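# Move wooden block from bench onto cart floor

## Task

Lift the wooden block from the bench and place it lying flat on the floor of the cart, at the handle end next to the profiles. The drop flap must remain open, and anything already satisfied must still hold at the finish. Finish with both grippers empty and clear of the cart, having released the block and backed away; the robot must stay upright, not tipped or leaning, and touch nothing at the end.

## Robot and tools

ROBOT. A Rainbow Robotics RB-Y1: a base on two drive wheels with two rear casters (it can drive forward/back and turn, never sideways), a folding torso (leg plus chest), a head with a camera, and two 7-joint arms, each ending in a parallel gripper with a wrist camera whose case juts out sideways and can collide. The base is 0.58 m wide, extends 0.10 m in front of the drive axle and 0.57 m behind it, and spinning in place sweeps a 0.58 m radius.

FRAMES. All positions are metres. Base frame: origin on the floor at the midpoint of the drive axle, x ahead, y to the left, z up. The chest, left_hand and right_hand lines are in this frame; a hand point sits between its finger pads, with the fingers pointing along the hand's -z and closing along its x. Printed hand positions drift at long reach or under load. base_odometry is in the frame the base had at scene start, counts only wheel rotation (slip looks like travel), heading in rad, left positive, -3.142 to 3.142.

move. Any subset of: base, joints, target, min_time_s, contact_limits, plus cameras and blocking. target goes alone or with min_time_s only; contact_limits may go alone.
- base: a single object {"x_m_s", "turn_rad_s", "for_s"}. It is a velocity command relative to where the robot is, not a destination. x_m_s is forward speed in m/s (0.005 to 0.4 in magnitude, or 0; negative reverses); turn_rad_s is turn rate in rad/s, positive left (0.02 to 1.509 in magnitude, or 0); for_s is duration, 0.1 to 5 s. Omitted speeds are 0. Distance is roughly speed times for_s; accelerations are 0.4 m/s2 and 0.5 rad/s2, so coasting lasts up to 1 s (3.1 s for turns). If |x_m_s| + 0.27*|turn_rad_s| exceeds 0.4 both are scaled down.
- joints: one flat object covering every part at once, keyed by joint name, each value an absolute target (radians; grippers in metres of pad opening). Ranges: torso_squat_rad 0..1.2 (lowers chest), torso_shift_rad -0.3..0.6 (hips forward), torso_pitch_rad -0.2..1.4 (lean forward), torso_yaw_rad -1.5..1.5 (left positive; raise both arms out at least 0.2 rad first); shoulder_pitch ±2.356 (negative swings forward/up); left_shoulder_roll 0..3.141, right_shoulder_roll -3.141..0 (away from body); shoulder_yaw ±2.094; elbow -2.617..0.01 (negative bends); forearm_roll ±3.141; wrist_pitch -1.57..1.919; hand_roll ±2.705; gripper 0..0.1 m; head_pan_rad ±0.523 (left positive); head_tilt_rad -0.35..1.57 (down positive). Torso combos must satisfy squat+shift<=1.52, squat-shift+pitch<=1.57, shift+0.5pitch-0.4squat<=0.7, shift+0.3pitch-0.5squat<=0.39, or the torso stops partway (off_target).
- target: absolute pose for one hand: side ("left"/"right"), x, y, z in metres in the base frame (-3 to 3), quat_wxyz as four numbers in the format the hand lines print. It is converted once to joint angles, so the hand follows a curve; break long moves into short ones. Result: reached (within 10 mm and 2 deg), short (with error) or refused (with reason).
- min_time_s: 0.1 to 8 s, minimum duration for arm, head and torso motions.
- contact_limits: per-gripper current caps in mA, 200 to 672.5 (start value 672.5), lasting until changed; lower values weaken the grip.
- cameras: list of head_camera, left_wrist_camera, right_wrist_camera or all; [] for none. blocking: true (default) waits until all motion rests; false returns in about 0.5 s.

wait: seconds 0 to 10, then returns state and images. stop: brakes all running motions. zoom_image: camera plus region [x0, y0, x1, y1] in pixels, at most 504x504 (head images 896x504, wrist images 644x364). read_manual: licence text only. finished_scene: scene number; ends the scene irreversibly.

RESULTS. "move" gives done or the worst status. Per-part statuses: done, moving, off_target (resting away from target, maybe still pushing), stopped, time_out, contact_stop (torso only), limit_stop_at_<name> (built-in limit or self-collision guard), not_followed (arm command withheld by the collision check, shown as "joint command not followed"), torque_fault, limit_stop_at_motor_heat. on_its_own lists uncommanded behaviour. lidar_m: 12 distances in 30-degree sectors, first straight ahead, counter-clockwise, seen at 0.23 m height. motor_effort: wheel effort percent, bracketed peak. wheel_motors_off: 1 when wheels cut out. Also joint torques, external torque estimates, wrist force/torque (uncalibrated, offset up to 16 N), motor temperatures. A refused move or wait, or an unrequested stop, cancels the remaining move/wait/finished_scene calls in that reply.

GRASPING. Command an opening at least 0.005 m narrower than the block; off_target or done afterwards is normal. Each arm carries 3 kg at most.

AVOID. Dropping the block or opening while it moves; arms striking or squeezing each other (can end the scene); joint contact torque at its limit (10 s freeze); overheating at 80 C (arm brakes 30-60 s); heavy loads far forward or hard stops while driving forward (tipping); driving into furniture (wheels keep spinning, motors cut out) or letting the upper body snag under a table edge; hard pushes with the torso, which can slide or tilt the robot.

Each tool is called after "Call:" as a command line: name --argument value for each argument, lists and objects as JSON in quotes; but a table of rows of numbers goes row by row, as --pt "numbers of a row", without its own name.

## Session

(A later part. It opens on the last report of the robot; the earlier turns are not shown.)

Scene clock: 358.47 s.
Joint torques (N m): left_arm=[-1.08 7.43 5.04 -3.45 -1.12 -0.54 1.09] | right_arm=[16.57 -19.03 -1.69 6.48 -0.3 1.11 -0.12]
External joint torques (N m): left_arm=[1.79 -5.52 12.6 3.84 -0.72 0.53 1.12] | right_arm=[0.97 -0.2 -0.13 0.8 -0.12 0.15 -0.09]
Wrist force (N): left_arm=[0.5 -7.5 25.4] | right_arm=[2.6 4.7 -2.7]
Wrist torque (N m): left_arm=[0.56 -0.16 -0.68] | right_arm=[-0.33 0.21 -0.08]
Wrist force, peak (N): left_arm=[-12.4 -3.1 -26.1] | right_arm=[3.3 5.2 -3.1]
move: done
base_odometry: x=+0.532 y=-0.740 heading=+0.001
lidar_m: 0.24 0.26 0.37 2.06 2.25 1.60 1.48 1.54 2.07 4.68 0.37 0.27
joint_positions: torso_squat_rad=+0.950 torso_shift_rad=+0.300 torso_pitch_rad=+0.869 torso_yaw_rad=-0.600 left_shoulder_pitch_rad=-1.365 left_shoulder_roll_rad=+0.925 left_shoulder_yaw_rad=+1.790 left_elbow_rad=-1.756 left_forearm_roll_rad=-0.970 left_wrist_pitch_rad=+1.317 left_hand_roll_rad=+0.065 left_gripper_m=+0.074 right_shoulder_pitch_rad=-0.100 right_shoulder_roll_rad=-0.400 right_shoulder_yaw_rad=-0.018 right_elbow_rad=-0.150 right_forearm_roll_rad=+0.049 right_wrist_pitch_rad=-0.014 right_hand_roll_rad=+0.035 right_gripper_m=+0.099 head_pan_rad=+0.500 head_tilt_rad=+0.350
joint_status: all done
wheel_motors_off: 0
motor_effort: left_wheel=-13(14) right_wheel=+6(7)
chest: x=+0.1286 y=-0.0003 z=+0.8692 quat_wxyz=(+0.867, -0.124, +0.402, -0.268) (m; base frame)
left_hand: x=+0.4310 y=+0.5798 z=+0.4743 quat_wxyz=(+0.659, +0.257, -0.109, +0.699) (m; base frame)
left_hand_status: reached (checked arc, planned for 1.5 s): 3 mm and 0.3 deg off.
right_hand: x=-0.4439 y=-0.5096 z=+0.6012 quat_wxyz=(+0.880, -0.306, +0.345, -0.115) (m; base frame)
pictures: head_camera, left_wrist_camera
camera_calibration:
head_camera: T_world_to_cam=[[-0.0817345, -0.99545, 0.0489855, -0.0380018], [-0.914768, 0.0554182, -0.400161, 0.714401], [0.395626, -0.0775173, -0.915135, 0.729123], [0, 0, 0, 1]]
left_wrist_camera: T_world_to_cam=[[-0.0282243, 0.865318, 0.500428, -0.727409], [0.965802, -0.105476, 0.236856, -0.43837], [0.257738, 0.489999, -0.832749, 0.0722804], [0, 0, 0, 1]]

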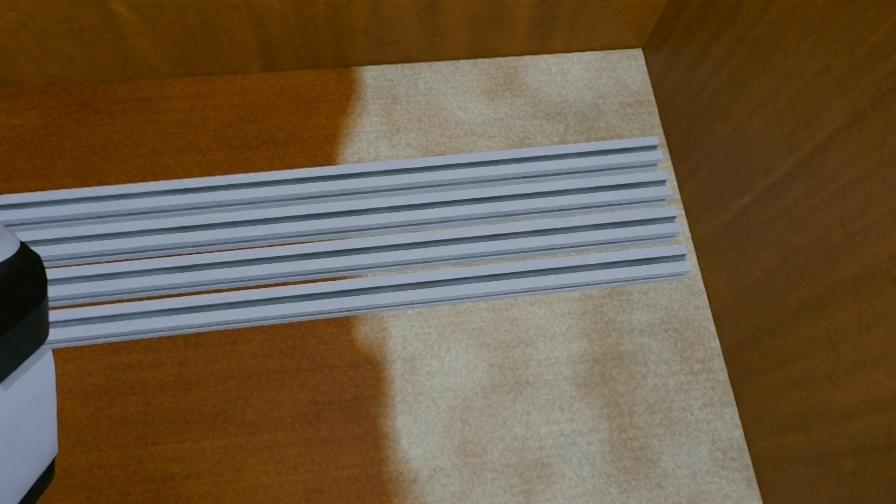

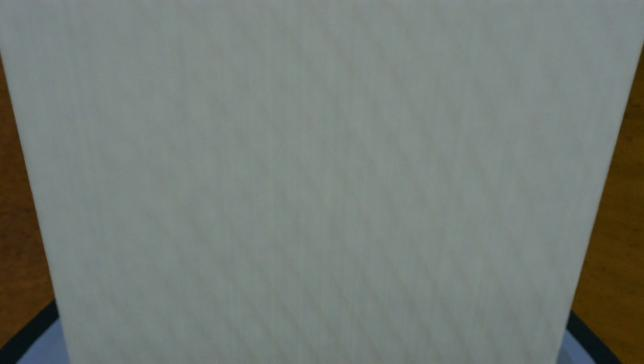

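Call:
move --target '{"side": "left", "x": 0.43, "y": 0.54, "z": 0.456, "quat_wxyz": [0.634, 0.3133, -0.1674, 0.687]}' --min_time_s 2 --cameras '[]'

Call:
move --target '{"side": "left", "x": 0.43, "y": 0.505, "z": 0.43, "quat_wxyz": [0.6042, 0.3674, -0.2266, 0.6698]}' --min_time_s 2 --cameras '["head_camera", "left_wrist_camera"]'

Scene clock: 363.97 s.
Joint torques (N m): left_arm=[-4.23 8.98 -6.73 -10.53 -1.41 -0.9 0.59] | right_arm=[16.59 -18.49 -1.75 6.45 -0.27 0.99 0.01]
External joint torques (N m): left_arm=[0.58 -0.65 0.05 -2.52 -0.89 0.34 0.63] | right_arm=[0.98 0.36 -0.18 0.78 -0.09 0.03 0.04]
Wrist force (N): left_arm=[-6.8 -5.4 -13.9] | right_arm=[3.0 4.6 -2.5]
Wrist torque (N m): left_arm=[-0.44 -0.77 -0.32] | right_arm=[-0.30 0.24 -0.11]
Wrist force, peak (N): left_arm=[22.5 10.4 25.1] | right_arm=[2.8 4.8 -3.7]
move: done
base_odometry: x=+0.532 y=-0.740 heading=+0.001
lidar_m: 0.24 0.26 0.36 2.05 2.25 1.61 1.48 1.54 2.07 4.69 0.38 0.24
joint_positions: torso_squat_rad=+0.950 torso_shift_rad=+0.300 torso_pitch_rad=+0.870 torso_yaw_rad=-0.600 left_shoulder_pitch_rad=-1.354 left_shoulder_roll_rad=+0.645 left_shoulder_yaw_rad=+1.778 left_elbow_rad=-1.908 left_forearm_roll_rad=-0.975 left_wrist_pitch_rad=+1.117 left_hand_roll_rad=+0.233 left_gripper_m=+0.077 right_shoulder_pitch_rad=-0.100 right_shoulder_roll_rad=-0.400 right_shoulder_yaw_rad=-0.018 right_elbow_rad=-0.150 right_forearm_roll_rad=+0.049 right_wrist_pitch_rad=-0.014 right_hand_roll_rad=+0.035 right_gripper_m=+0.099 head_pan_rad=+0.500 head_tilt_rad=+0.350
joint_status: all done
wheel_motors_off: 0
motor_effort: left_wheel=-2(14) right_wheel=+4(8)
chest: x=+0.1288 y=+0.0001 z=+0.8690 quat_wxyz=(+0.866, -0.125, +0.403, -0.268) (m; base frame)
left_hand: x=+0.4302 y=+0.5398 z=+0.4552 quat_wxyz=(+0.636, +0.310, -0.167, +0.687) (m; base frame)
left_hand_status: reached (checked arc, planned for 2.0 s): 1 mm and 0.4 deg off.
right_hand: x=-0.4436 y=-0.5097 z=+0.6018 quat_wxyz=(+0.879, -0.307, +0.345, -0.115) (m; base frame)
pictures: none

Scene clock: 366.30 s.
Joint torques (N m): left_arm=[-5.65 4.5 -3.55 -7.51 -1.03 -0.4 0.07] | right_arm=[16.31 -18.3 -1.82 6.35 -0.33 1.03 -0.1]
External joint torques (N m): left_arm=[0.55 -2.23 2.51 1.02 -0.28 0.78 0.11] | right_arm=[0.7 0.55 -0.26 0.67 -0.15 0.07 -0.07]
Wrist force (N): left_arm=[-5.7 -2.9 -6.4] | right_arm=[2.8 4.8 -2.7]
Wrist torque (N m): left_arm=[-0.08 -1.23 0.37] | right_arm=[-0.33 0.20 -0.09]
Wrist force, peak (N): left_arm=[-6.7 -5.9 -15.0] | right_arm=[3.3 4.8 -2.7]
move: done
base_odometry: x=+0.532 y=-0.740 heading=+0.001
lidar_m: 0.24 0.26 0.36 2.06 2.25 1.60 1.49 1.53 2.08 4.68 0.37 0.26
joint_positions: torso_squat_rad=+0.950 torso_shift_rad=+0.300 torso_pitch_rad=+0.870 torso_yaw_rad=-0.600 left_shoulder_pitch_rad=-1.337 left_shoulder_roll_rad=+0.413 left_shoulder_yaw_rad=+1.788 left_elbow_rad=-1.900 left_forearm_roll_rad=-1.136 left_wrist_pitch_rad=+0.852 left_hand_roll_rad=+0.572 left_gripper_m=+0.077 right_shoulder_pitch_rad=-0.100 right_shoulder_roll_rad=-0.400 right_shoulder_yaw_rad=-0.018 right_elbow_rad=-0.150 right_forearm_roll_rad=+0.049 right_wrist_pitch_rad=-0.014 right_hand_roll_rad=+0.035 right_gripper_m=+0.099 head_pan_rad=+0.500 head_tilt_rad=+0.350
joint_status: all done
wheel_motors_off: 0
motor_effort: left_wheel=-6(12) right_wheel=+5(8)
chest: x=+0.1288 y=+0.0000 z=+0.8691 quat_wxyz=(+0.866, -0.124, +0.403, -0.268) (m; base frame)
left_hand: x=+0.4304 y=+0.5052 z=+0.4305 quat_wxyz=(+0.605, +0.367, -0.227, +0.670) (m; base frame)
left_hand_status: reached (checked arc, planned for 2.0 s): 1 mm and 0.1 deg off.
right_hand: x=-0.4436 y=-0.5097 z=+0.6016 quat_wxyz=(+0.880, -0.307, +0.345, -0.115) (m; base frame)
pictures: head_camera, left_wrist_camera
camera_calibration:
head_camera: T_world_to_cam=[[-0.081231, -0.995465, 0.0495019, -0.0382208], [-0.915045, 0.0547969, -0.399613, 0.714058], [0.395088, -0.0777574, -0.915346, 0.729173], [0, 0, 0, 1]]
left_wrist_camera: T_world_to_cam=[[-0.0281751, 0.644595, 0.764005, -0.643018], [0.966125, -0.178586, 0.186303, -0.376741], [0.256531, 0.743373, -0.617728, -0.147497], [0, 0, 0, 1]]

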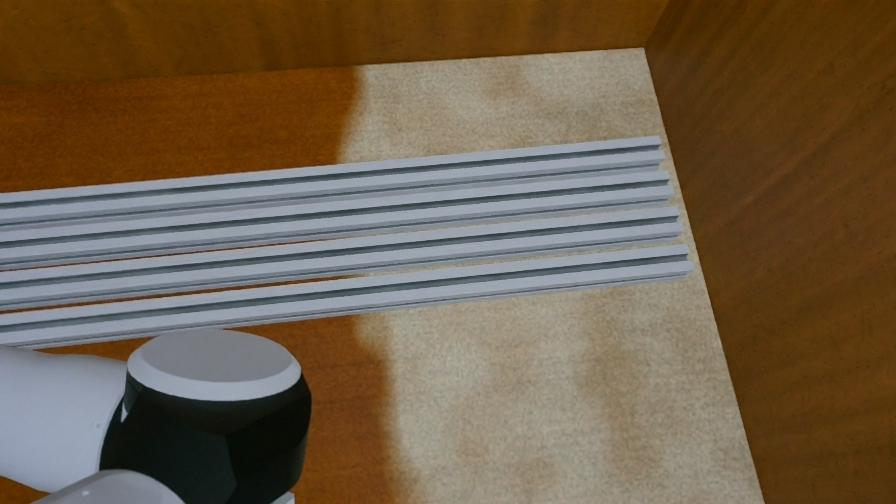

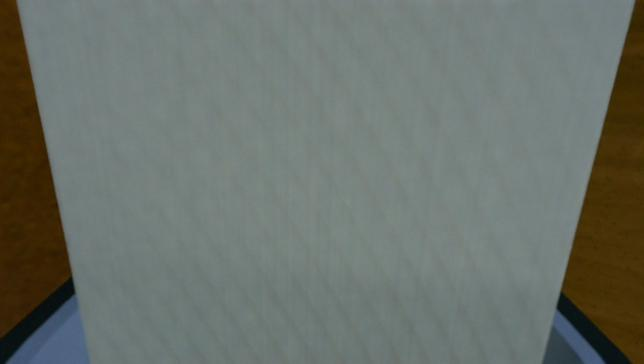

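Call:
move --target '{"side": "left", "x": 0.43, "y": 0.474, "z": 0.3975, "quat_wxyz": [0.5699, 0.4187, -0.2842, 0.6475]}' --min_time_s 2 --cameras '["head_camera", "left_wrist_camera"]'

Scene clock: 370.37 s.
Joint torques (N m): left_arm=[8.84 -17.77 -6.32 0.62 0.46 -3.45 -2.45] | right_arm=[16.3 -18.56 -2.21 6.42 -0.37 1.09 -0.04]
External joint torques (N m): left_arm=[15.81 -22.56 -0.93 9.05 1.45 -2.93 -2.4] | right_arm=[0.66 0.28 -0.64 0.74 -0.19 0.13 0]
Wrist force (N): left_arm=[2.6 12.3 -6.6] | right_arm=[2.6 4.9 -2.5]
Wrist torque (N m): left_arm=[1.43 -3.02 2.72] | right_arm=[-0.34 0.20 -0.10]
Wrist force, peak (N): left_arm=[-9.8 -3.1 -15.0] | right_arm=[3.0 5.0 -3.1]
move: done
base_odometry: x=+0.532 y=-0.740 heading=+0.001
lidar_m: 0.24 0.24 0.34 0.83 2.25 1.61 1.50 1.53 2.06 4.69 0.37 0.25
joint_positions: torso_squat_rad=+0.950 torso_shift_rad=+0.301 torso_pitch_rad=+0.871 torso_yaw_rad=-0.600 left_shoulder_pitch_rad=-1.303 left_shoulder_roll_rad=+0.282 left_shoulder_yaw_rad=+1.805 left_elbow_rad=-1.738 left_forearm_roll_rad=-1.559 left_wrist_pitch_rad=+0.674 left_hand_roll_rad=+1.162 left_gripper_m=+0.077 right_shoulder_pitch_rad=-0.100 right_shoulder_roll_rad=-0.400 right_shoulder_yaw_rad=-0.018 right_elbow_rad=-0.150 right_forearm_roll_rad=+0.049 right_wrist_pitch_rad=-0.014 right_hand_roll_rad=+0.035 right_gripper_m=+0.099 head_pan_rad=+0.500 head_tilt_rad=+0.350
joint_status: all done
wheel_motors_off: 0
motor_effort: left_wheel=-29(30) right_wheel=-17(17)
chest: x=+0.1293 y=+0.0000 z=+0.8688 quat_wxyz=(+0.866, -0.125, +0.403, -0.268) (m; base frame)
left_hand: x=+0.4306 y=+0.4756 z=+0.3991 quat_wxyz=(+0.567, +0.419, -0.285, +0.650) (m; base frame)
left_hand_status: reached (checked arc, planned for 2.0 s): 2 mm and 0.4 deg off.
right_hand: x=-0.4433 y=-0.5097 z=+0.6020 quat_wxyz=(+0.879, -0.307, +0.346, -0.115) (m; base frame)
pictures: head_camera, left_wrist_camera
camera_calibration:
head_camera: T_world_to_cam=[[-0.0811965, -0.995465, 0.0495588, -0.0382327], [-0.915461, 0.054824, -0.398654, 0.71368], [0.394129, -0.0777384, -0.915761, 0.729206], [0, 0, 0, 1]]
left_wrist_camera: T_world_to_cam=[[-0.0348193, 0.499767, 0.86546, -0.568655], [0.967002, -0.201842, 0.15546, -0.353357], [0.25238, 0.842314, -0.476247, -0.246755], [0, 0, 0, 1]]

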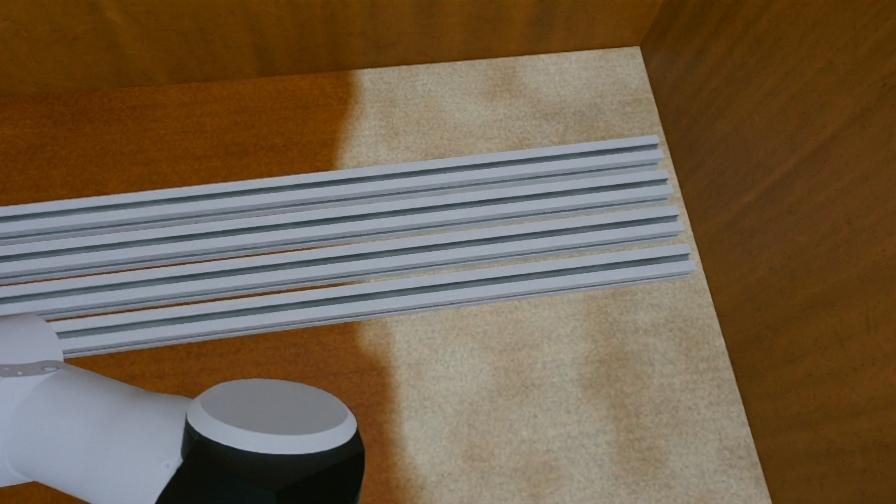

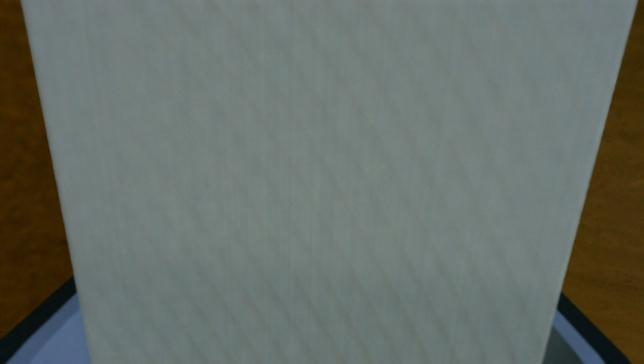

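Call:
move --target '{"side": "left", "x": 0.43, "y": 0.503, "z": 0.436, "quat_wxyz": [0.6042, 0.3674, -0.2266, 0.6698]}' --min_time_s 2 --cameras '[]'

Call:
move --target '{"side": "left", "x": 0.43, "y": 0.503, "z": 0.52, "quat_wxyz": [0.6042, 0.3674, -0.2266, 0.6698]}' --min_time_s 2 --cameras '["head_camera", "left_wrist_camera"]'

Scene clock: 396.90 s.
Joint torques (N m): left_arm=[-7.92 6.61 -5.95 -11.47 -0.94 -1 0.64] | right_arm=[16.18 -19 -1.85 6.64 -0.3 1.14 0.01]
External joint torques (N m): left_arm=[-0.98 0.54 0.8 -3.35 -0.29 0.25 0.68] | right_arm=[0.57 -0.15 -0.29 0.96 -0.12 0.18 0.05]
Wrist force (N): left_arm=[-8.4 -3.5 -14.3] | right_arm=[2.4 4.4 -2.5]
Wrist torque (N m): left_arm=[-0.63 -1.02 -0.78] | right_arm=[-0.28 0.20 -0.07]
Wrist force, peak (N): left_arm=[-12.4 0.0 -15.7] | right_arm=[2.8 5.1 -3.1]
move: done
base_odometry: x=+0.532 y=-0.740 heading=+0.001
lidar_m: 0.23 0.25 0.35 0.83 2.24 1.60 1.49 1.54 2.08 4.69 0.38 0.25
joint_positions: torso_squat_rad=+0.950 torso_shift_rad=+0.300 torso_pitch_rad=+0.870 torso_yaw_rad=-0.600 left_shoulder_pitch_rad=-1.436 left_shoulder_roll_rad=+0.426 left_shoulder_yaw_rad=+1.843 left_elbow_rad=-1.918 left_forearm_roll_rad=-1.178 left_wrist_pitch_rad=+0.768 left_hand_roll_rad=+0.520 left_gripper_m=+0.075 right_shoulder_pitch_rad=-0.100 right_shoulder_roll_rad=-0.400 right_shoulder_yaw_rad=-0.018 right_elbow_rad=-0.150 right_forearm_roll_rad=+0.049 right_wrist_pitch_rad=-0.014 right_hand_roll_rad=+0.035 right_gripper_m=+0.099 head_pan_rad=+0.500 head_tilt_rad=+0.350
joint_status: all done
wheel_motors_off: 0
motor_effort: left_wheel=-3(29) right_wheel=+4(17)
chest: x=+0.1289 y=+0.0001 z=+0.8690 quat_wxyz=(+0.866, -0.125, +0.403, -0.268) (m; base frame)
left_hand: x=+0.4309 y=+0.5028 z=+0.4360 quat_wxyz=(+0.603, +0.370, -0.228, +0.669) (m; base frame)
left_hand_status: reached (checked arc, planned for 2.0 s): 1 mm and 0.4 deg off.
right_hand: x=-0.4435 y=-0.5097 z=+0.6019 quat_wxyz=(+0.879, -0.307, +0.345, -0.115) (m; base frame)
pictures: none

Scene clock: 399.23 s.
Joint torques (N m): left_arm=[-5.57 10.36 -15.14 -14.81 -1.93 -6.73 -0.12] | right_arm=[16.27 -18.57 -1.99 6.61 -0.23 1.07 -0.08]
External joint torques (N m): left_arm=[2.06 5.02 -7.58 -7.71 -1.46 -5.26 -0.08] | right_arm=[0.65 0.29 -0.42 0.93 -0.05 0.11 -0.05]
Wrist force (N): left_arm=[-19.9 -1.8 -19.8] | right_arm=[2.9 5.0 -2.5]
Wrist torque (N m): left_arm=[-0.47 1.49 -0.06] | right_arm=[-0.34 0.25 -0.09]
Wrist force, peak (N): left_arm=[-23.0 -3.3 -20.0] | right_arm=[2.9 5.0 -2.8]
move: done
base_odometry: x=+0.532 y=-0.740 heading=+0.001
lidar_m: 0.23 0.26 0.34 0.84 2.25 1.60 1.48 1.54 2.07 4.69 0.39 0.25
joint_positions: torso_squat_rad=+0.950 torso_shift_rad=+0.300 torso_pitch_rad=+0.870 torso_yaw_rad=-0.600 left_shoulder_pitch_rad=-1.554 left_shoulder_roll_rad=+0.451 left_shoulder_yaw_rad=+1.713 left_elbow_rad=-2.168 left_forearm_roll_rad=-1.148 left_wrist_pitch_rad=+0.925 left_hand_roll_rad=+0.236 left_gripper_m=+0.074 right_shoulder_pitch_rad=-0.100 right_shoulder_roll_rad=-0.400 right_shoulder_yaw_rad=-0.018 right_elbow_rad=-0.150 right_forearm_roll_rad=+0.049 right_wrist_pitch_rad=-0.014 right_hand_roll_rad=+0.035 right_gripper_m=+0.099 head_pan_rad=+0.500 head_tilt_rad=+0.350
joint_status: all done
wheel_motors_off: 0
motor_effort: left_wheel=-3(3) right_wheel=+4(5)
chest: x=+0.1290 y=+0.0002 z=+0.8689 quat_wxyz=(+0.866, -0.125, +0.403, -0.268) (m; base frame)
left_hand: x=+0.4302 y=+0.5020 z=+0.5180 quat_wxyz=(+0.606, +0.366, -0.225, +0.670) (m; base frame)
left_hand_status: reached (checked arc, planned for 2.0 s): 2 mm and 0.3 deg off.
right_hand: x=-0.4435 y=-0.5097 z=+0.6022 quat_wxyz=(+0.879, -0.307, +0.346, -0.115) (m; base frame)
pictures: head_camera, left_wrist_camera
camera_calibration:
head_camera: T_world_to_cam=[[-0.081191, -0.995437, 0.0501403, -0.0385617], [-0.915317, 0.0545573, -0.399022, 0.713726], [0.394466, -0.0782913, -0.915569, 0.729212], [0, 0, 0, 1]]
left_wrist_camera: T_world_to_cam=[[-0.0265677, 0.648493, 0.760757, -0.708679], [0.966834, -0.176716, 0.184402, -0.393724], [0.254021, 0.740425, -0.62229, -0.0861322], [0, 0, 0, 1]]

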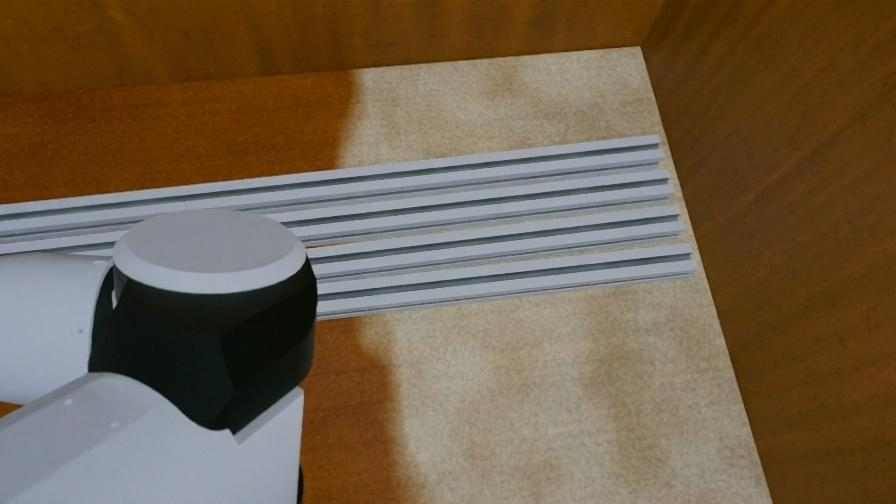

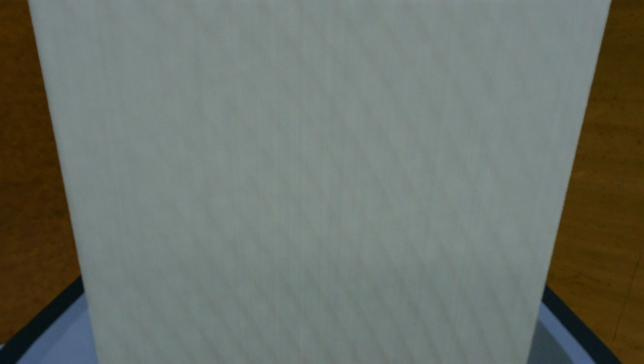

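Call:
move --joints '{"left_shoulder_pitch_rad": -1.96, "left_shoulder_roll_rad": 0.58, "left_shoulder_yaw_rad": 1.95, "left_elbow_rad": -2.11, "left_forearm_roll_rad": -1.12, "left_wrist_pitch_rad": 0.46, "left_hand_roll_rad": 0.0}' --min_time_s 3 --cameras '["head_camera", "left_wrist_camera"]'

Scene clock: 407.60 s.
Joint torques (N m): left_arm=[-7.26 4.47 -17 -9.73 0.11 -7.86 -0.09] | right_arm=[16.45 -18.69 -1.64 6.35 -0.25 1 -0.12]
External joint torques (N m): left_arm=[1.93 2.61 -7.82 -4.61 0.17 -6.25 -0.05] | right_arm=[0.84 0.16 -0.08 0.67 -0.07 0.05 -0.09]
Wrist force (N): left_arm=[-20.4 -1.1 -19.3] | right_arm=[3.1 4.8 -2.9]
Wrist torque (N m): left_arm=[-0.32 1.51 -0.10] | right_arm=[-0.32 0.25 -0.07]
Wrist force, peak (N): left_arm=[-20.8 -1.9 -20.7] | right_arm=[3.0 5.0 -3.0]
move: done
base_odometry: x=+0.532 y=-0.740 heading=+0.001
lidar_m: 0.23 0.25 0.33 0.84 2.25 1.61 1.50 1.55 2.06 4.70 0.36 0.26
joint_positions: torso_squat_rad=+0.950 torso_shift_rad=+0.300 torso_pitch_rad=+0.870 torso_yaw_rad=-0.600 left_shoulder_pitch_rad=-1.960 left_shoulder_roll_rad=+0.579 left_shoulder_yaw_rad=+1.952 left_elbow_rad=-2.109 left_forearm_roll_rad=-1.120 left_wrist_pitch_rad=+0.462 left_hand_roll_rad=+0.000 left_gripper_m=+0.074 right_shoulder_pitch_rad=-0.100 right_shoulder_roll_rad=-0.400 right_shoulder_yaw_rad=-0.018 right_elbow_rad=-0.150 right_forearm_roll_rad=+0.049 right_wrist_pitch_rad=-0.014 right_hand_roll_rad=+0.035 right_gripper_m=+0.099 head_pan_rad=+0.500 head_tilt_rad=+0.350
joint_status: all done
wheel_motors_off: 0
motor_effort: left_wheel=-3(4) right_wheel=+2(5)
chest: x=+0.1290 y=+0.0002 z=+0.8689 quat_wxyz=(+0.866, -0.125, +0.403, -0.268) (m; base frame)
left_hand: x=+0.4363 y=+0.5069 z=+0.5028 quat_wxyz=(+0.594, +0.360, -0.237, +0.679) (m; base frame)
right_hand: x=-0.4435 y=-0.5097 z=+0.6022 quat_wxyz=(+0.879, -0.307, +0.346, -0.115) (m; base frame)
pictures: head_camera, left_wrist_camera
camera_calibration:
head_camera: T_world_to_cam=[[-0.0811891, -0.995436, 0.0501452, -0.0385643], [-0.915317, 0.0545536, -0.399023, 0.713726], [0.394466, -0.0782951, -0.915569, 0.729211], [0, 0, 0, 1]]
left_wrist_camera: T_world_to_cam=[[-0.0638179, 0.637422, 0.767867, -0.681895], [0.962271, -0.16463, 0.216638, -0.416274], [0.264504, 0.752721, -0.602866, -0.121384], [0, 0, 0, 1]]

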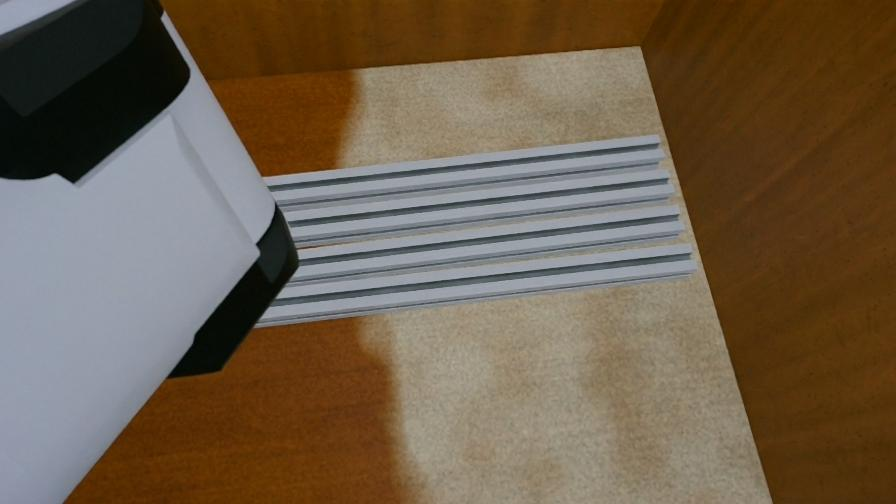

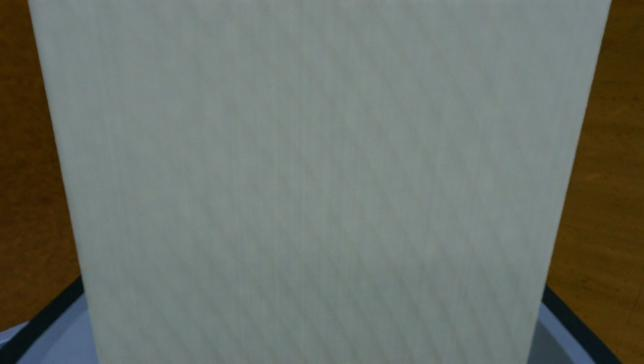

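Call:
move --target '{"side": "left", "x": 0.434, "y": 0.504, "z": 0.46, "quat_wxyz": [0.5949, 0.3824, -0.2098, 0.6753]}' --min_time_s 2 --cameras '[]'

Call:
move --target '{"side": "left", "x": 0.434, "y": 0.504, "z": 0.434, "quat_wxyz": [0.5949, 0.3824, -0.2098, 0.6753]}' --min_time_s 1.5 --cameras '["head_camera", "left_wrist_camera"]'

Scene clock: 411.60 s.
Joint torques (N m): left_arm=[-7.12 4.38 -16.45 -9.56 -0.93 -7.28 0.46] | right_arm=[16.19 -18.6 -2.26 6.47 -0.34 0.98 -0.13]
External joint torques (N m): left_arm=[2.2 2.55 -7.51 -4.7 -0.78 -5.81 0.49] | right_arm=[0.58 0.26 -0.69 0.79 -0.16 0.03 -0.1]
Wrist force (N): left_arm=[-20.4 -2.7 -19.8] | right_arm=[2.1 4.5 -2.5]
Wrist torque (N m): left_arm=[-0.50 1.49 -0.07] | right_arm=[-0.31 0.15 -0.10]
Wrist force, peak (N): left_arm=[-20.6 -2.7 -20.7] | right_arm=[3.1 4.8 -3.3]
move: done
base_odometry: x=+0.532 y=-0.740 heading=+0.001
lidar_m: 0.24 0.25 0.35 0.86 2.25 1.60 1.49 1.54 2.09 4.69 0.39 0.25
joint_positions: torso_squat_rad=+0.950 torso_shift_rad=+0.300 torso_pitch_rad=+0.870 torso_yaw_rad=-0.600 left_shoulder_pitch_rad=-1.976 left_shoulder_roll_rad=+0.647 left_shoulder_yaw_rad=+2.092 left_elbow_rad=-1.950 left_forearm_roll_rad=-1.364 left_wrist_pitch_rad=+0.297 left_hand_roll_rad=+0.228 left_gripper_m=+0.074 right_shoulder_pitch_rad=-0.100 right_shoulder_roll_rad=-0.400 right_shoulder_yaw_rad=-0.018 right_elbow_rad=-0.150 right_forearm_roll_rad=+0.049 right_wrist_pitch_rad=-0.014 right_hand_roll_rad=+0.035 right_gripper_m=+0.099 head_pan_rad=+0.500 head_tilt_rad=+0.350
joint_status: all done
wheel_motors_off: 0
motor_effort: left_wheel=-3(4) right_wheel=+2(5)
chest: x=+0.1290 y=+0.0002 z=+0.8689 quat_wxyz=(+0.866, -0.125, +0.403, -0.268) (m; base frame)
left_hand: x=+0.4346 y=+0.5029 z=+0.4587 quat_wxyz=(+0.598, +0.378, -0.210, +0.675) (m; base frame)
left_hand_status: reached (checked arc, planned for 2.0 s): 2 mm and 0.6 deg off.
right_hand: x=-0.4435 y=-0.5097 z=+0.6022 quat_wxyz=(+0.879, -0.307, +0.346, -0.115) (m; base frame)
pictures: none

Scene clock: 413.43 s.
Joint torques (N m): left_arm=[-9.43 -0.32 1.68 1.97 0.15 5.21 -0.55] | right_arm=[16.63 -18.58 -2.07 6.61 -0.25 0.98 -0.12]
External joint torques (N m): left_arm=[-0.54 -3.78 10.32 7.63 0.43 6.55 -0.51] | right_arm=[1.03 0.25 -0.51 0.94 -0.06 0.02 -0.09]
Wrist force (N): left_arm=[10.3 2.7 14.9] | right_arm=[2.3 4.3 -2.9]
Wrist torque (N m): left_arm=[0.03 -3.91 0.90] | right_arm=[-0.28 0.19 -0.11]
Wrist force, peak (N): left_arm=[-20.9 -2.9 -20.0] | right_arm=[2.6 5.0 -3.3]
move: done
base_odometry: x=+0.532 y=-0.740 heading=+0.001
lidar_m: 0.23 0.25 0.35 0.85 2.24 1.60 1.49 1.54 2.07 4.68 0.38 0.23
joint_positions: torso_squat_rad=+0.950 torso_shift_rad=+0.300 torso_pitch_rad=+0.869 torso_yaw_rad=-0.600 left_shoulder_pitch_rad=-1.833 left_shoulder_roll_rad=+0.616 left_shoulder_yaw_rad=+2.091 left_elbow_rad=-1.869 left_forearm_roll_rad=-1.413 left_wrist_pitch_rad=+0.366 left_hand_roll_rad=+0.403 left_gripper_m=+0.074 right_shoulder_pitch_rad=-0.100 right_shoulder_roll_rad=-0.400 right_shoulder_yaw_rad=-0.018 right_elbow_rad=-0.150 right_forearm_roll_rad=+0.049 right_wrist_pitch_rad=-0.014 right_hand_roll_rad=+0.035 right_gripper_m=+0.099 head_pan_rad=+0.500 head_tilt_rad=+0.350
joint_status: all done
wheel_motors_off: 0
motor_effort: left_wheel=-6(7) right_wheel=+6(7)
chest: x=+0.1286 y=-0.0002 z=+0.8692 quat_wxyz=(+0.867, -0.124, +0.402, -0.268) (m; base frame)
left_hand: x=+0.4341 y=+0.5053 z=+0.4370 quat_wxyz=(+0.596, +0.380, -0.214, +0.674) (m; base frame)
left_hand_status: reached (checked arc, planned for 1.5 s): 3 mm and 0.5 deg off.
right_hand: x=-0.4437 y=-0.5097 z=+0.6012 quat_wxyz=(+0.880, -0.306, +0.345, -0.115) (m; base frame)
pictures: head_camera, left_wrist_camera
camera_calibration:
head_camera: T_world_to_cam=[[-0.0814047, -0.995477, 0.0489681, -0.0379488], [-0.914815, 0.0551278, -0.400092, 0.714339], [0.395583, -0.0773662, -0.915166, 0.729143], [0, 0, 0, 1]]
left_wrist_camera: T_world_to_cam=[[-0.0293487, 0.641671, 0.766418, -0.647], [0.976422, -0.145648, 0.159332, -0.390882], [0.213866, 0.753024, -0.622267, -0.128937], [0, 0, 0, 1]]

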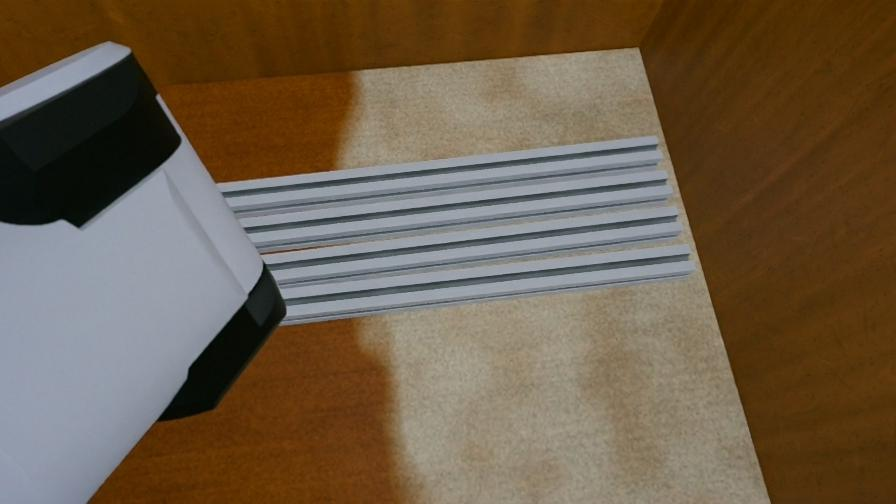

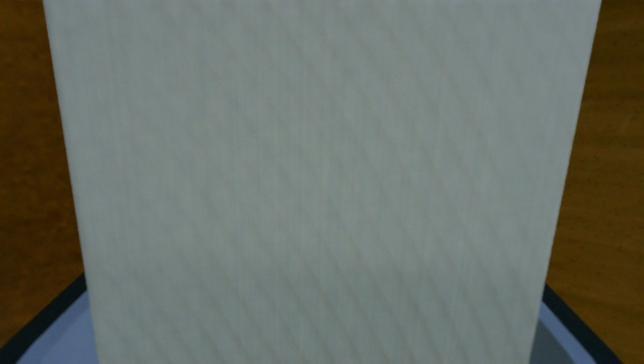

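Call:
move --target '{"side": "left", "x": 0.436, "y": 0.4735, "z": 0.403, "quat_wxyz": [0.5592, 0.4328, -0.2680, 0.6544]}' --min_time_s 2 --cameras '["head_camera", "left_wrist_camera"]'

Scene clock: 418.63 s.
Joint torques (N m): left_arm=[-9.33 0.05 -6.01 -4.4 -0.9 0.73 -0.96] | right_arm=[16.57 -18.31 -1.96 6.6 -0.22 1.02 -0.09]
External joint torques (N m): left_arm=[-0.56 -4.13 0.78 2.83 -0.11 1.04 -0.92] | right_arm=[0.96 0.53 -0.39 0.92 -0.04 0.07 -0.06]
Wrist force (N): left_arm=[-3.5 0.4 -11.0] | right_arm=[2.5 4.9 -2.5]
Wrist torque (N m): left_arm=[-0.20 -2.13 1.33] | right_arm=[-0.31 0.17 -0.10]
Wrist force, peak (N): left_arm=[6.9 19.7 8.7] | right_arm=[2.8 5.0 -2.9]
move: done
base_odometry: x=+0.532 y=-0.740 heading=+0.001
lidar_m: 0.24 0.26 0.34 0.86 2.24 1.60 1.49 1.52 2.07 4.69 0.37 0.26
joint_positions: torso_squat_rad=+0.950 torso_shift_rad=+0.300 torso_pitch_rad=+0.870 torso_yaw_rad=-0.600 left_shoulder_pitch_rad=-1.527 left_shoulder_roll_rad=+0.376 left_shoulder_yaw_rad=+1.987 left_elbow_rad=-1.705 left_forearm_roll_rad=-1.863 left_wrist_pitch_rad=+0.510 left_hand_roll_rad=+1.253 left_gripper_m=+0.076 right_shoulder_pitch_rad=-0.100 right_shoulder_roll_rad=-0.400 right_shoulder_yaw_rad=-0.018 right_elbow_rad=-0.150 right_forearm_roll_rad=+0.049 right_wrist_pitch_rad=-0.014 right_hand_roll_rad=+0.035 right_gripper_m=+0.099 head_pan_rad=+0.500 head_tilt_rad=+0.350
joint_status: all done
wheel_motors_off: 0
motor_effort: left_wheel=-5(10) right_wheel=+4(6)
chest: x=+0.1288 y=+0.0000 z=+0.8691 quat_wxyz=(+0.866, -0.124, +0.403, -0.268) (m; base frame)
left_hand: x=+0.4354 y=+0.4741 z=+0.4035 quat_wxyz=(+0.560, +0.431, -0.268, +0.654) (m; base frame)
left_hand_status: reached (checked arc, planned for 2.0 s): 1 mm and 0.2 deg off.
right_hand: x=-0.4436 y=-0.5097 z=+0.6016 quat_wxyz=(+0.880, -0.307, +0.345, -0.115) (m; base frame)
pictures: head_camera, left_wrist_camera
camera_calibration:
head_camera: T_world_to_cam=[[-0.0811928, -0.995469, 0.0494797, -0.0382031], [-0.915046, 0.0547705, -0.399614, 0.71406], [0.395093, -0.077722, -0.915347, 0.729167], [0, 0, 0, 1]]
left_wrist_camera: T_world_to_cam=[[-0.0284457, 0.503, 0.863818, -0.57517], [0.977451, -0.166891, 0.129368, -0.369614], [0.209236, 0.84802, -0.486911, -0.224182], [0, 0, 0, 1]]

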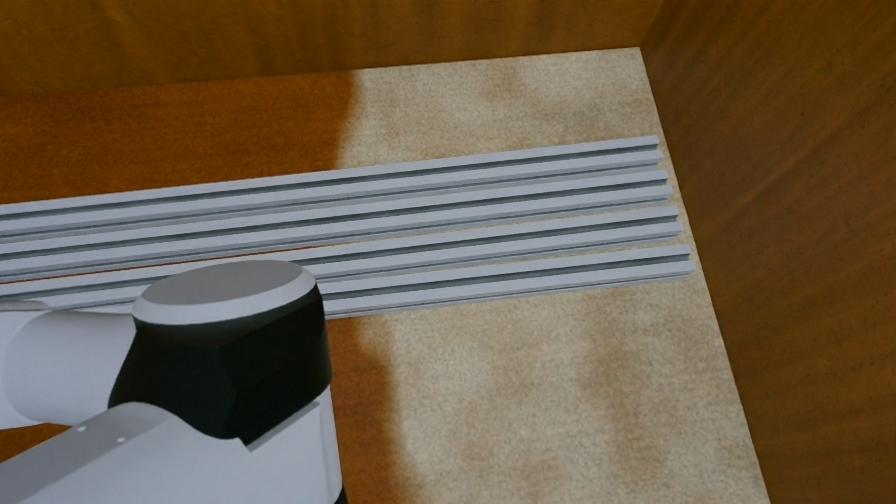

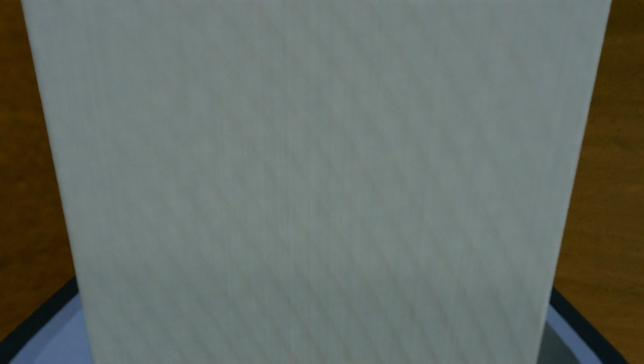

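Call:
move --target '{"side": "left", "x": 0.437, "y": 0.448, "z": 0.365, "quat_wxyz": [0.5193, 0.4799, -0.3239, 0.6285]}' --min_time_s 2 --cameras '["head_camera", "left_wrist_camera"]'

Scene clock: 421.93 s.
Joint torques (N m): left_arm=[10.8 -5.04 -11.07 -6.14 -3.38 -1.54 -1.5] | right_arm=[16.43 -18.88 -2.01 6.59 -0.25 1.04 0.01]
External joint torques (N m): left_arm=[18.73 -9.39 -6.16 1.07 -2.14 -2.23 -1.46] | right_arm=[0.82 -0.04 -0.44 0.91 -0.07 0.09 0.04]
Wrist force (N): left_arm=[-10.4 7.8 -6.7] | right_arm=[2.5 4.8 -2.7]
Wrist torque (N m): left_arm=[0.63 -1.00 1.93] | right_arm=[-0.33 0.20 -0.08]
Wrist force, peak (N): left_arm=[5.2 16.6 8.2] | right_arm=[2.9 5.1 -2.9]
move: done
base_odometry: x=+0.532 y=-0.740 heading=+0.001
lidar_m: 0.24 0.24 0.34 0.81 2.24 1.60 1.48 1.53 2.07 4.69 0.37 0.26
joint_positions: torso_squat_rad=+0.950 torso_shift_rad=+0.300 torso_pitch_rad=+0.870 torso_yaw_rad=-0.600 left_shoulder_pitch_rad=-1.269 left_shoulder_roll_rad=+0.309 left_shoulder_yaw_rad=+1.802 left_elbow_rad=-1.374 left_forearm_roll_rad=-2.141 left_wrist_pitch_rad=+0.813 left_hand_roll_rad=+1.865 left_gripper_m=+0.077 right_shoulder_pitch_rad=-0.100 right_shoulder_roll_rad=-0.400 right_shoulder_yaw_rad=-0.018 right_elbow_rad=-0.150 right_forearm_roll_rad=+0.049 right_wrist_pitch_rad=-0.014 right_hand_roll_rad=+0.035 right_gripper_m=+0.099 head_pan_rad=+0.500 head_tilt_rad=+0.350
joint_status: all done
wheel_motors_off: 0
motor_effort: left_wheel=-22(35) right_wheel=-12(18)
chest: x=+0.1289 y=+0.0000 z=+0.8691 quat_wxyz=(+0.866, -0.124, +0.402, -0.268) (m; base frame)
left_hand: x=+0.4379 y=+0.4476 z=+0.3654 quat_wxyz=(+0.518, +0.478, -0.324, +0.631) (m; base frame)
left_hand_status: reached (checked arc, planned for 2.0 s): 1 mm and 0.4 deg off.
right_hand: x=-0.4435 y=-0.5097 z=+0.6016 quat_wxyz=(+0.880, -0.307, +0.345, -0.115) (m; base frame)
pictures: head_camera, left_wrist_camera
camera_calibration:
head_camera: T_world_to_cam=[[-0.0813705, -0.995451, 0.0495629, -0.0382759], [-0.914965, 0.0548865, -0.399782, 0.714301], [0.395243, -0.0778788, -0.915269, 0.729102], [0, 0, 0, 1]]
left_wrist_camera: T_world_to_cam=[[-0.0338156, 0.345027, 0.937983, -0.482961], [0.97839, -0.180124, 0.101529, -0.355877], [0.203983, 0.921147, -0.33148, -0.308046], [0, 0, 0, 1]]

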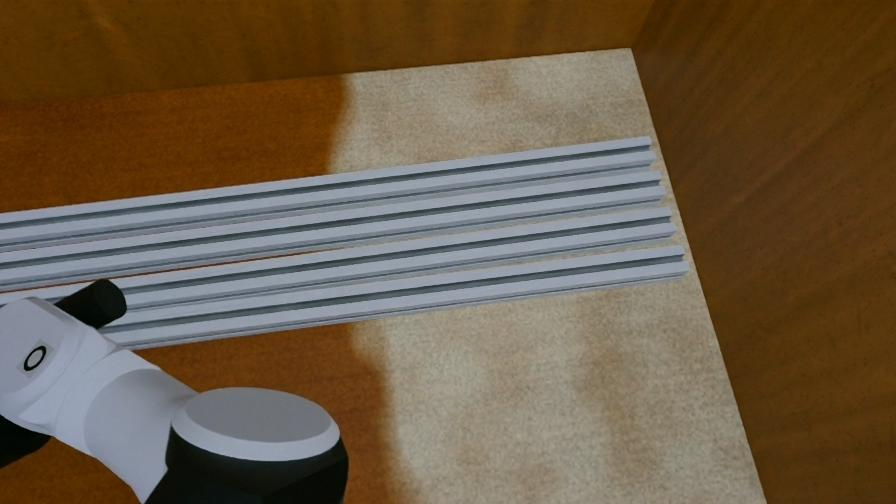

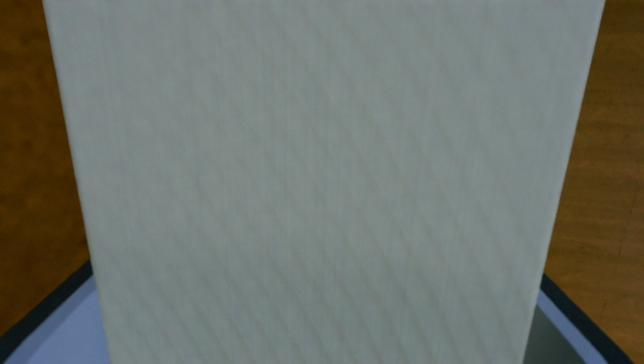

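Call:
move --joints '{"left_shoulder_pitch_rad": -1.475, "left_shoulder_roll_rad": 0.39, "left_shoulder_yaw_rad": 2.072, "left_elbow_rad": -1.385, "left_forearm_roll_rad": -2.6, "left_wrist_pitch_rad": 0.664, "left_hand_roll_rad": 2.12}' --min_time_s 3 --cameras '["head_camera", "left_wrist_camera"]'

Scene clock: 438.80 s.
Joint torques (N m): left_arm=[-10.23 3.79 -3.57 -4.44 -0.16 -1.83 0.2] | right_arm=[16.12 -18.9 -2.13 6.52 -0.28 0.94 -0.07]
External joint torques (N m): left_arm=[-0.95 -0.02 2.25 1.69 0.78 -2.94 0.25] | right_arm=[0.51 -0.06 -0.56 0.84 -0.09 -0.02 -0.04]
Wrist force (N): left_arm=[-3.6 6.8 4.6] | right_arm=[2.8 5.1 -2.4]
Wrist torque (N m): left_arm=[-0.29 -2.40 0.13] | right_arm=[-0.36 0.23 -0.07]
Wrist force, peak (N): left_arm=[-17.4 0.9 -11.3] | right_arm=[3.2 5.1 -3.2]
move: done
base_odometry: x=+0.532 y=-0.740 heading=+0.001
lidar_m: 0.24 0.25 0.33 0.81 2.23 1.60 1.49 1.54 2.06 4.68 0.37 0.25
joint_positions: torso_squat_rad=+0.950 torso_shift_rad=+0.300 torso_pitch_rad=+0.870 torso_yaw_rad=-0.600 left_shoulder_pitch_rad=-1.475 left_shoulder_roll_rad=+0.390 left_shoulder_yaw_rad=+2.072 left_elbow_rad=-1.385 left_forearm_roll_rad=-2.600 left_wrist_pitch_rad=+0.665 left_hand_roll_rad=+2.120 left_gripper_m=+0.074 right_shoulder_pitch_rad=-0.100 right_shoulder_roll_rad=-0.400 right_shoulder_yaw_rad=-0.018 right_elbow_rad=-0.150 right_forearm_roll_rad=+0.049 right_wrist_pitch_rad=-0.014 right_hand_roll_rad=+0.035 right_gripper_m=+0.099 head_pan_rad=+0.500 head_tilt_rad=+0.350
joint_status: all done
wheel_motors_off: 0
motor_effort: left_wheel=-5(23) right_wheel=+1(14)
chest: x=+0.1289 y=+0.0000 z=+0.8690 quat_wxyz=(+0.866, -0.125, +0.403, -0.268) (m; base frame)
left_hand: x=+0.4386 y=+0.4514 z=+0.3741 quat_wxyz=(+0.508, +0.485, -0.330, +0.631) (m; base frame)
right_hand: x=-0.4436 y=-0.5097 z=+0.6018 quat_wxyz=(+0.879, -0.307, +0.345, -0.115) (m; base frame)
pictures: head_camera, left_wrist_camera
camera_calibration:
head_camera: T_world_to_cam=[[-0.0812293, -0.995461, 0.0495867, -0.0382542], [-0.915148, 0.0547817, -0.399378, 0.713931], [0.394848, -0.0778203, -0.915445, 0.729205], [0, 0, 0, 1]]
left_wrist_camera: T_world_to_cam=[[-0.0410365, 0.321385, 0.946059, -0.481536], [0.979833, -0.17238, 0.10106, -0.360664], [0.195561, 0.931127, -0.307829, -0.318414], [0, 0, 0, 1]]

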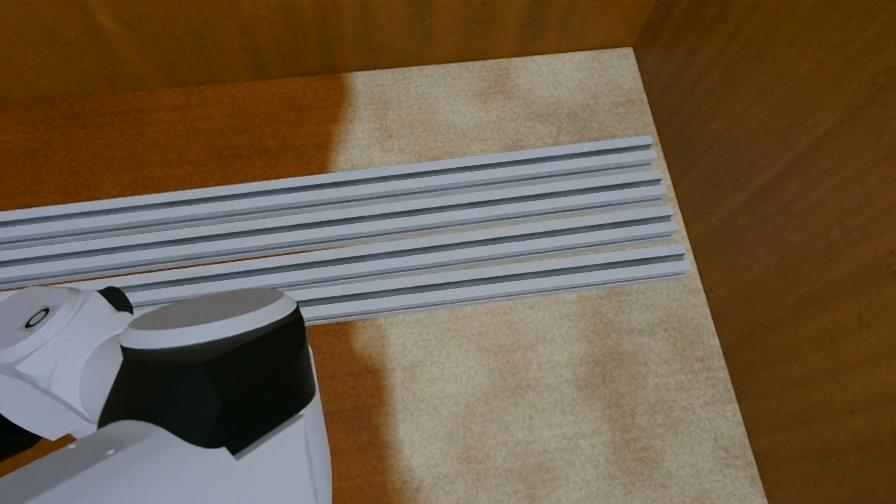

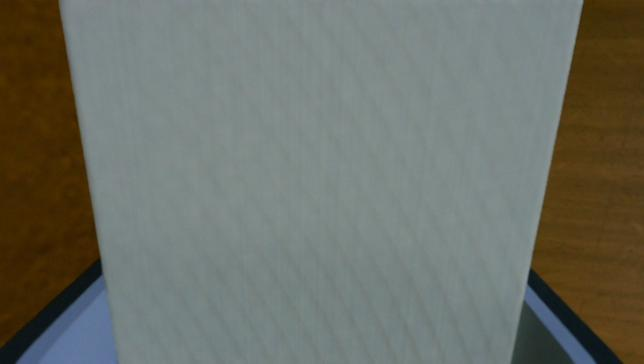

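Call:
move --target '{"side": "left", "x": 0.438, "y": 0.442, "z": 0.339, "quat_wxyz": [0.4935, 0.5063, -0.3563, 0.6107]}' --min_time_s 2 --cameras '["head_camera", "left_wrist_camera"]'

Scene clock: 444.27 s.
Joint torques (N m): left_arm=[-5.53 8.1 -6.69 -8.71 -2.91 3.78 0.1] | right_arm=[16.32 -18.92 -1.88 6.39 -0.3 1.03 -0.07]
External joint torques (N m): left_arm=[2.81 3.43 -2.23 -3.3 -1.86 2.38 0.15] | right_arm=[0.71 -0.07 -0.31 0.72 -0.12 0.07 -0.04]
Wrist force (N): left_arm=[-18.0 1.8 -3.8] | right_arm=[2.7 4.6 -3.0]
Wrist torque (N m): left_arm=[-0.48 0.13 0.33] | right_arm=[-0.30 0.25 -0.10]
Wrist force, peak (N): left_arm=[-24.7 1.3 -8.5] | right_arm=[2.9 4.8 -3.6]
move: done
base_odometry: x=+0.532 y=-0.740 heading=+0.001
lidar_m: 0.24 0.25 0.33 0.82 2.24 1.60 1.49 1.53 2.07 4.69 0.37 0.26
joint_positions: torso_squat_rad=+0.950 torso_shift_rad=+0.300 torso_pitch_rad=+0.870 torso_yaw_rad=-0.600 left_shoulder_pitch_rad=-1.310 left_shoulder_roll_rad=+0.437 left_shoulder_yaw_rad=+2.006 left_elbow_rad=-1.049 left_forearm_roll_rad=-2.640 left_wrist_pitch_rad=+0.907 left_hand_roll_rad=+2.319 left_gripper_m=+0.078 right_shoulder_pitch_rad=-0.100 right_shoulder_roll_rad=-0.400 right_shoulder_yaw_rad=-0.018 right_elbow_rad=-0.150 right_forearm_roll_rad=+0.049 right_wrist_pitch_rad=-0.014 right_hand_roll_rad=+0.035 right_gripper_m=+0.099 head_pan_rad=+0.500 head_tilt_rad=+0.350
joint_status: all done
wheel_motors_off: 0
motor_effort: left_wheel=-5(6) right_wheel=+4(5)
chest: x=+0.1288 y=+0.0001 z=+0.8690 quat_wxyz=(+0.866, -0.125, +0.403, -0.268) (m; base frame)
left_hand: x=+0.4381 y=+0.4410 z=+0.3382 quat_wxyz=(+0.495, +0.505, -0.356, +0.611) (m; base frame)
left_hand_status: reached (checked arc, planned for 2.0 s): 1 mm and 0.2 deg off.
right_hand: x=-0.4436 y=-0.5097 z=+0.6018 quat_wxyz=(+0.879, -0.307, +0.345, -0.115) (m; base frame)
pictures: head_camera, left_wrist_camera
camera_calibration:
head_camera: T_world_to_cam=[[-0.0812769, -0.995447, 0.0497845, -0.0383842], [-0.915138, 0.0547446, -0.399405, 0.713939], [0.394862, -0.0780222, -0.915422, 0.729183], [0, 0, 0, 1]]
left_wrist_camera: T_world_to_cam=[[-0.0285217, 0.247155, 0.968556, -0.424637], [0.977892, -0.193905, 0.0782771, -0.340358], [0.207155, 0.949376, -0.23616, -0.357017], [0, 0, 0, 1]]

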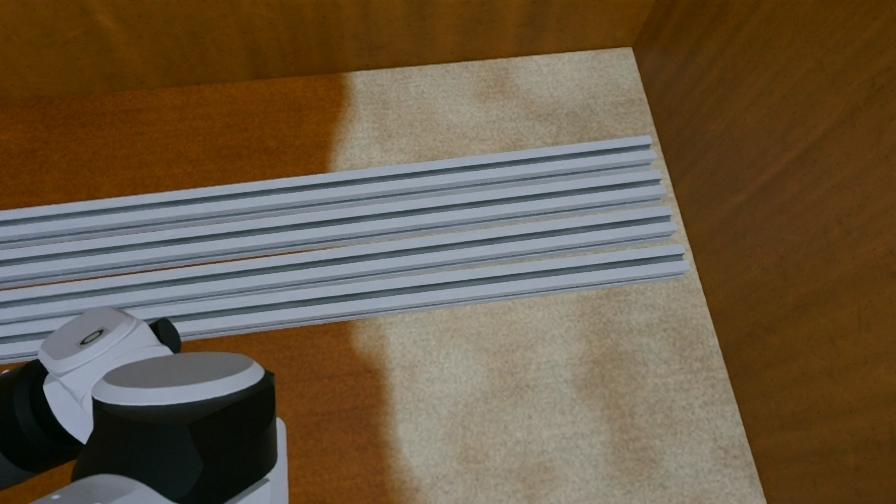

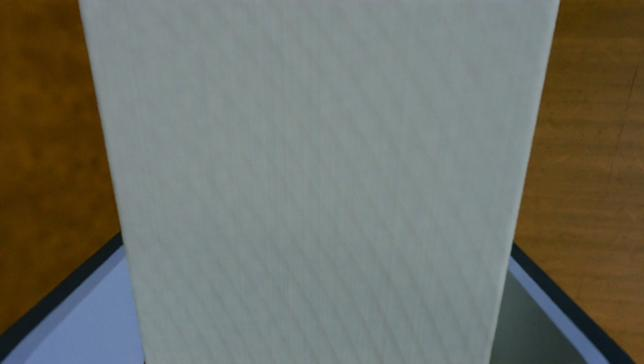

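Call:
move --target '{"side": "left", "x": 0.438, "y": 0.435, "z": 0.318, "quat_wxyz": [0.471, 0.5274, -0.3826, 0.5946]}' --min_time_s 2 --cameras '["head_camera", "left_wrist_camera"]'

Scene clock: 457.73 s.
Joint torques (N m): left_arm=[-11.32 -14.14 4.01 17.92 5.88 -12.7 0.27] | right_arm=[15.68 -18.23 -1.84 6.38 -0.25 1.11 -0.05]
External joint torques (N m): left_arm=[-3.5 -20.04 7.44 22.23 6.94 -14.27 0.33] | right_arm=[0.11 0.58 -0.27 0.71 -0.07 0.15 -0.02]
External joint torques when the fault began: left_arm=[-8.1 -28.43 7.3 35.39 9.9 -23.25 1.79]
Wrist force (N): left_arm=[76.1 14.7 4.4] | right_arm=[2.3 4.6 -3.1]
Wrist torque (N m): left_arm=[-0.68 3.70 0.07] | right_arm=[-0.31 0.20 -0.09]
Wrist force, peak (N): left_arm=[121.8 32.6 3.6] | right_arm=[3.0 5.0 -3.2]
move: torque_fault
TORQUE FAULT: left_elbow_rad reached its load limit. The robot stopped for 10 seconds, dropped its targets and accepts commands again. The stop added 9.5 s to the call.
base_odometry: x=+0.532 y=-0.740 heading=+0.001
lidar_m: 0.22 0.24 0.33 0.83 2.25 1.61 1.49 1.55 2.08 4.69 0.37 0.25
joint_positions: torso_squat_rad=+0.950 torso_shift_rad=+0.299 torso_pitch_rad=+0.867 torso_yaw_rad=-0.599 left_shoulder_pitch_rad=-1.215 left_shoulder_roll_rad=+0.543 left_shoulder_yaw_rad=+1.972 left_elbow_rad=-0.723 left_forearm_roll_rad=-2.673 left_wrist_pitch_rad=+1.119 left_hand_roll_rad=+2.449 left_gripper_m=+0.076 right_shoulder_pitch_rad=-0.100 right_shoulder_roll_rad=-0.400 right_shoulder_yaw_rad=-0.018 right_elbow_rad=-0.150 right_forearm_roll_rad=+0.049 right_wrist_pitch_rad=-0.014 right_hand_roll_rad=+0.035 right_gripper_m=+0.099 head_pan_rad=+0.500 head_tilt_rad=+0.350
joint_status: left_shoulder_pitch_rad torque_fault (moved +0.095 of +0.127); left_shoulder_roll_rad torque_fault (moved +0.106 of +0.131); left_elbow_rad torque_fault (moved +0.326 of +0.412); left_forearm_roll_rad torque_fault (moved -0.033 of -0.041); left_wrist_pitch_rad torque_fault (moved +0.212 of +0.277); left_hand_roll_rad torque_fault (moved +0.130 of +0.181); the others done
wheel_motors_off: 0
on_its_own: left_shoulder_pitch_rad is held at -1.216, not at your -1.183, since a torque_fault; left_shoulder_roll_rad is held at +0.538, not at your +0.568, since a torque_fault; left_elbow_rad is held at -0.718, not at your -0.637, since a torque_fault; left_forearm_roll_rad is held at -2.671, not at your -2.681, since a torque_fault; left_wrist_pitch_rad is held at +1.115, not at your +1.185, since a torque_fault; left_hand_roll_rad is held at +2.449, not at your +2.500, since a torque_fault
motor_effort: left_wheel=+6(12) right_wheel=+0(14)
chest: x=+0.1277 y=-0.0004 z=+0.8698 quat_wxyz=(+0.867, -0.123, +0.401, -0.268) (m; base frame)
left_hand: x=+0.4426 y=+0.4367 z=+0.3226 quat_wxyz=(+0.481, +0.518, -0.374, +0.600) (m; base frame)
left_hand_status: short (checked arc, planned for 2.0 s): torque_fault, 7 mm and 2.0 deg off.
right_hand: x=-0.4438 y=-0.5098 z=+0.5999 quat_wxyz=(+0.880, -0.306, +0.344, -0.115) (m; base frame)
pictures: head_camera, left_wrist_camera
camera_calibration:
head_camera: T_world_to_cam=[[-0.0810947, -0.995565, 0.0476868, -0.0372228], [-0.913852, 0.0551697, -0.402282, 0.715529], [0.397867, -0.0762016, -0.914273, 0.728963], [0, 0, 0, 1]]
left_wrist_camera: T_world_to_cam=[[-0.0279413, 0.191438, 0.981107, -0.388348], [0.977462, -0.200227, 0.0669068, -0.337682], [0.209253, 0.960864, -0.181529, -0.381146], [0, 0, 0, 1]]

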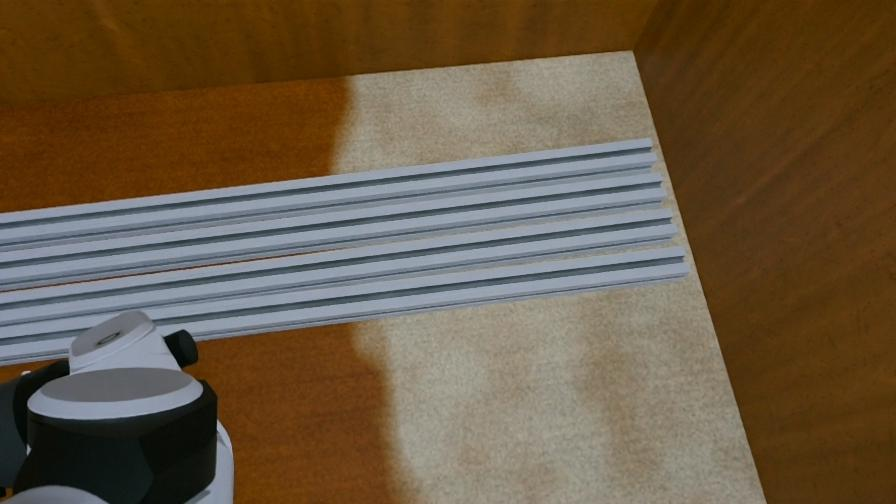

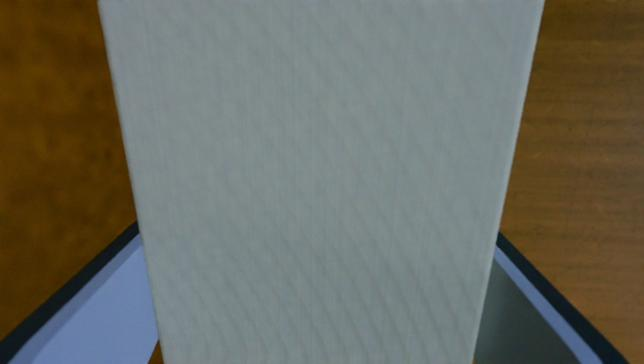

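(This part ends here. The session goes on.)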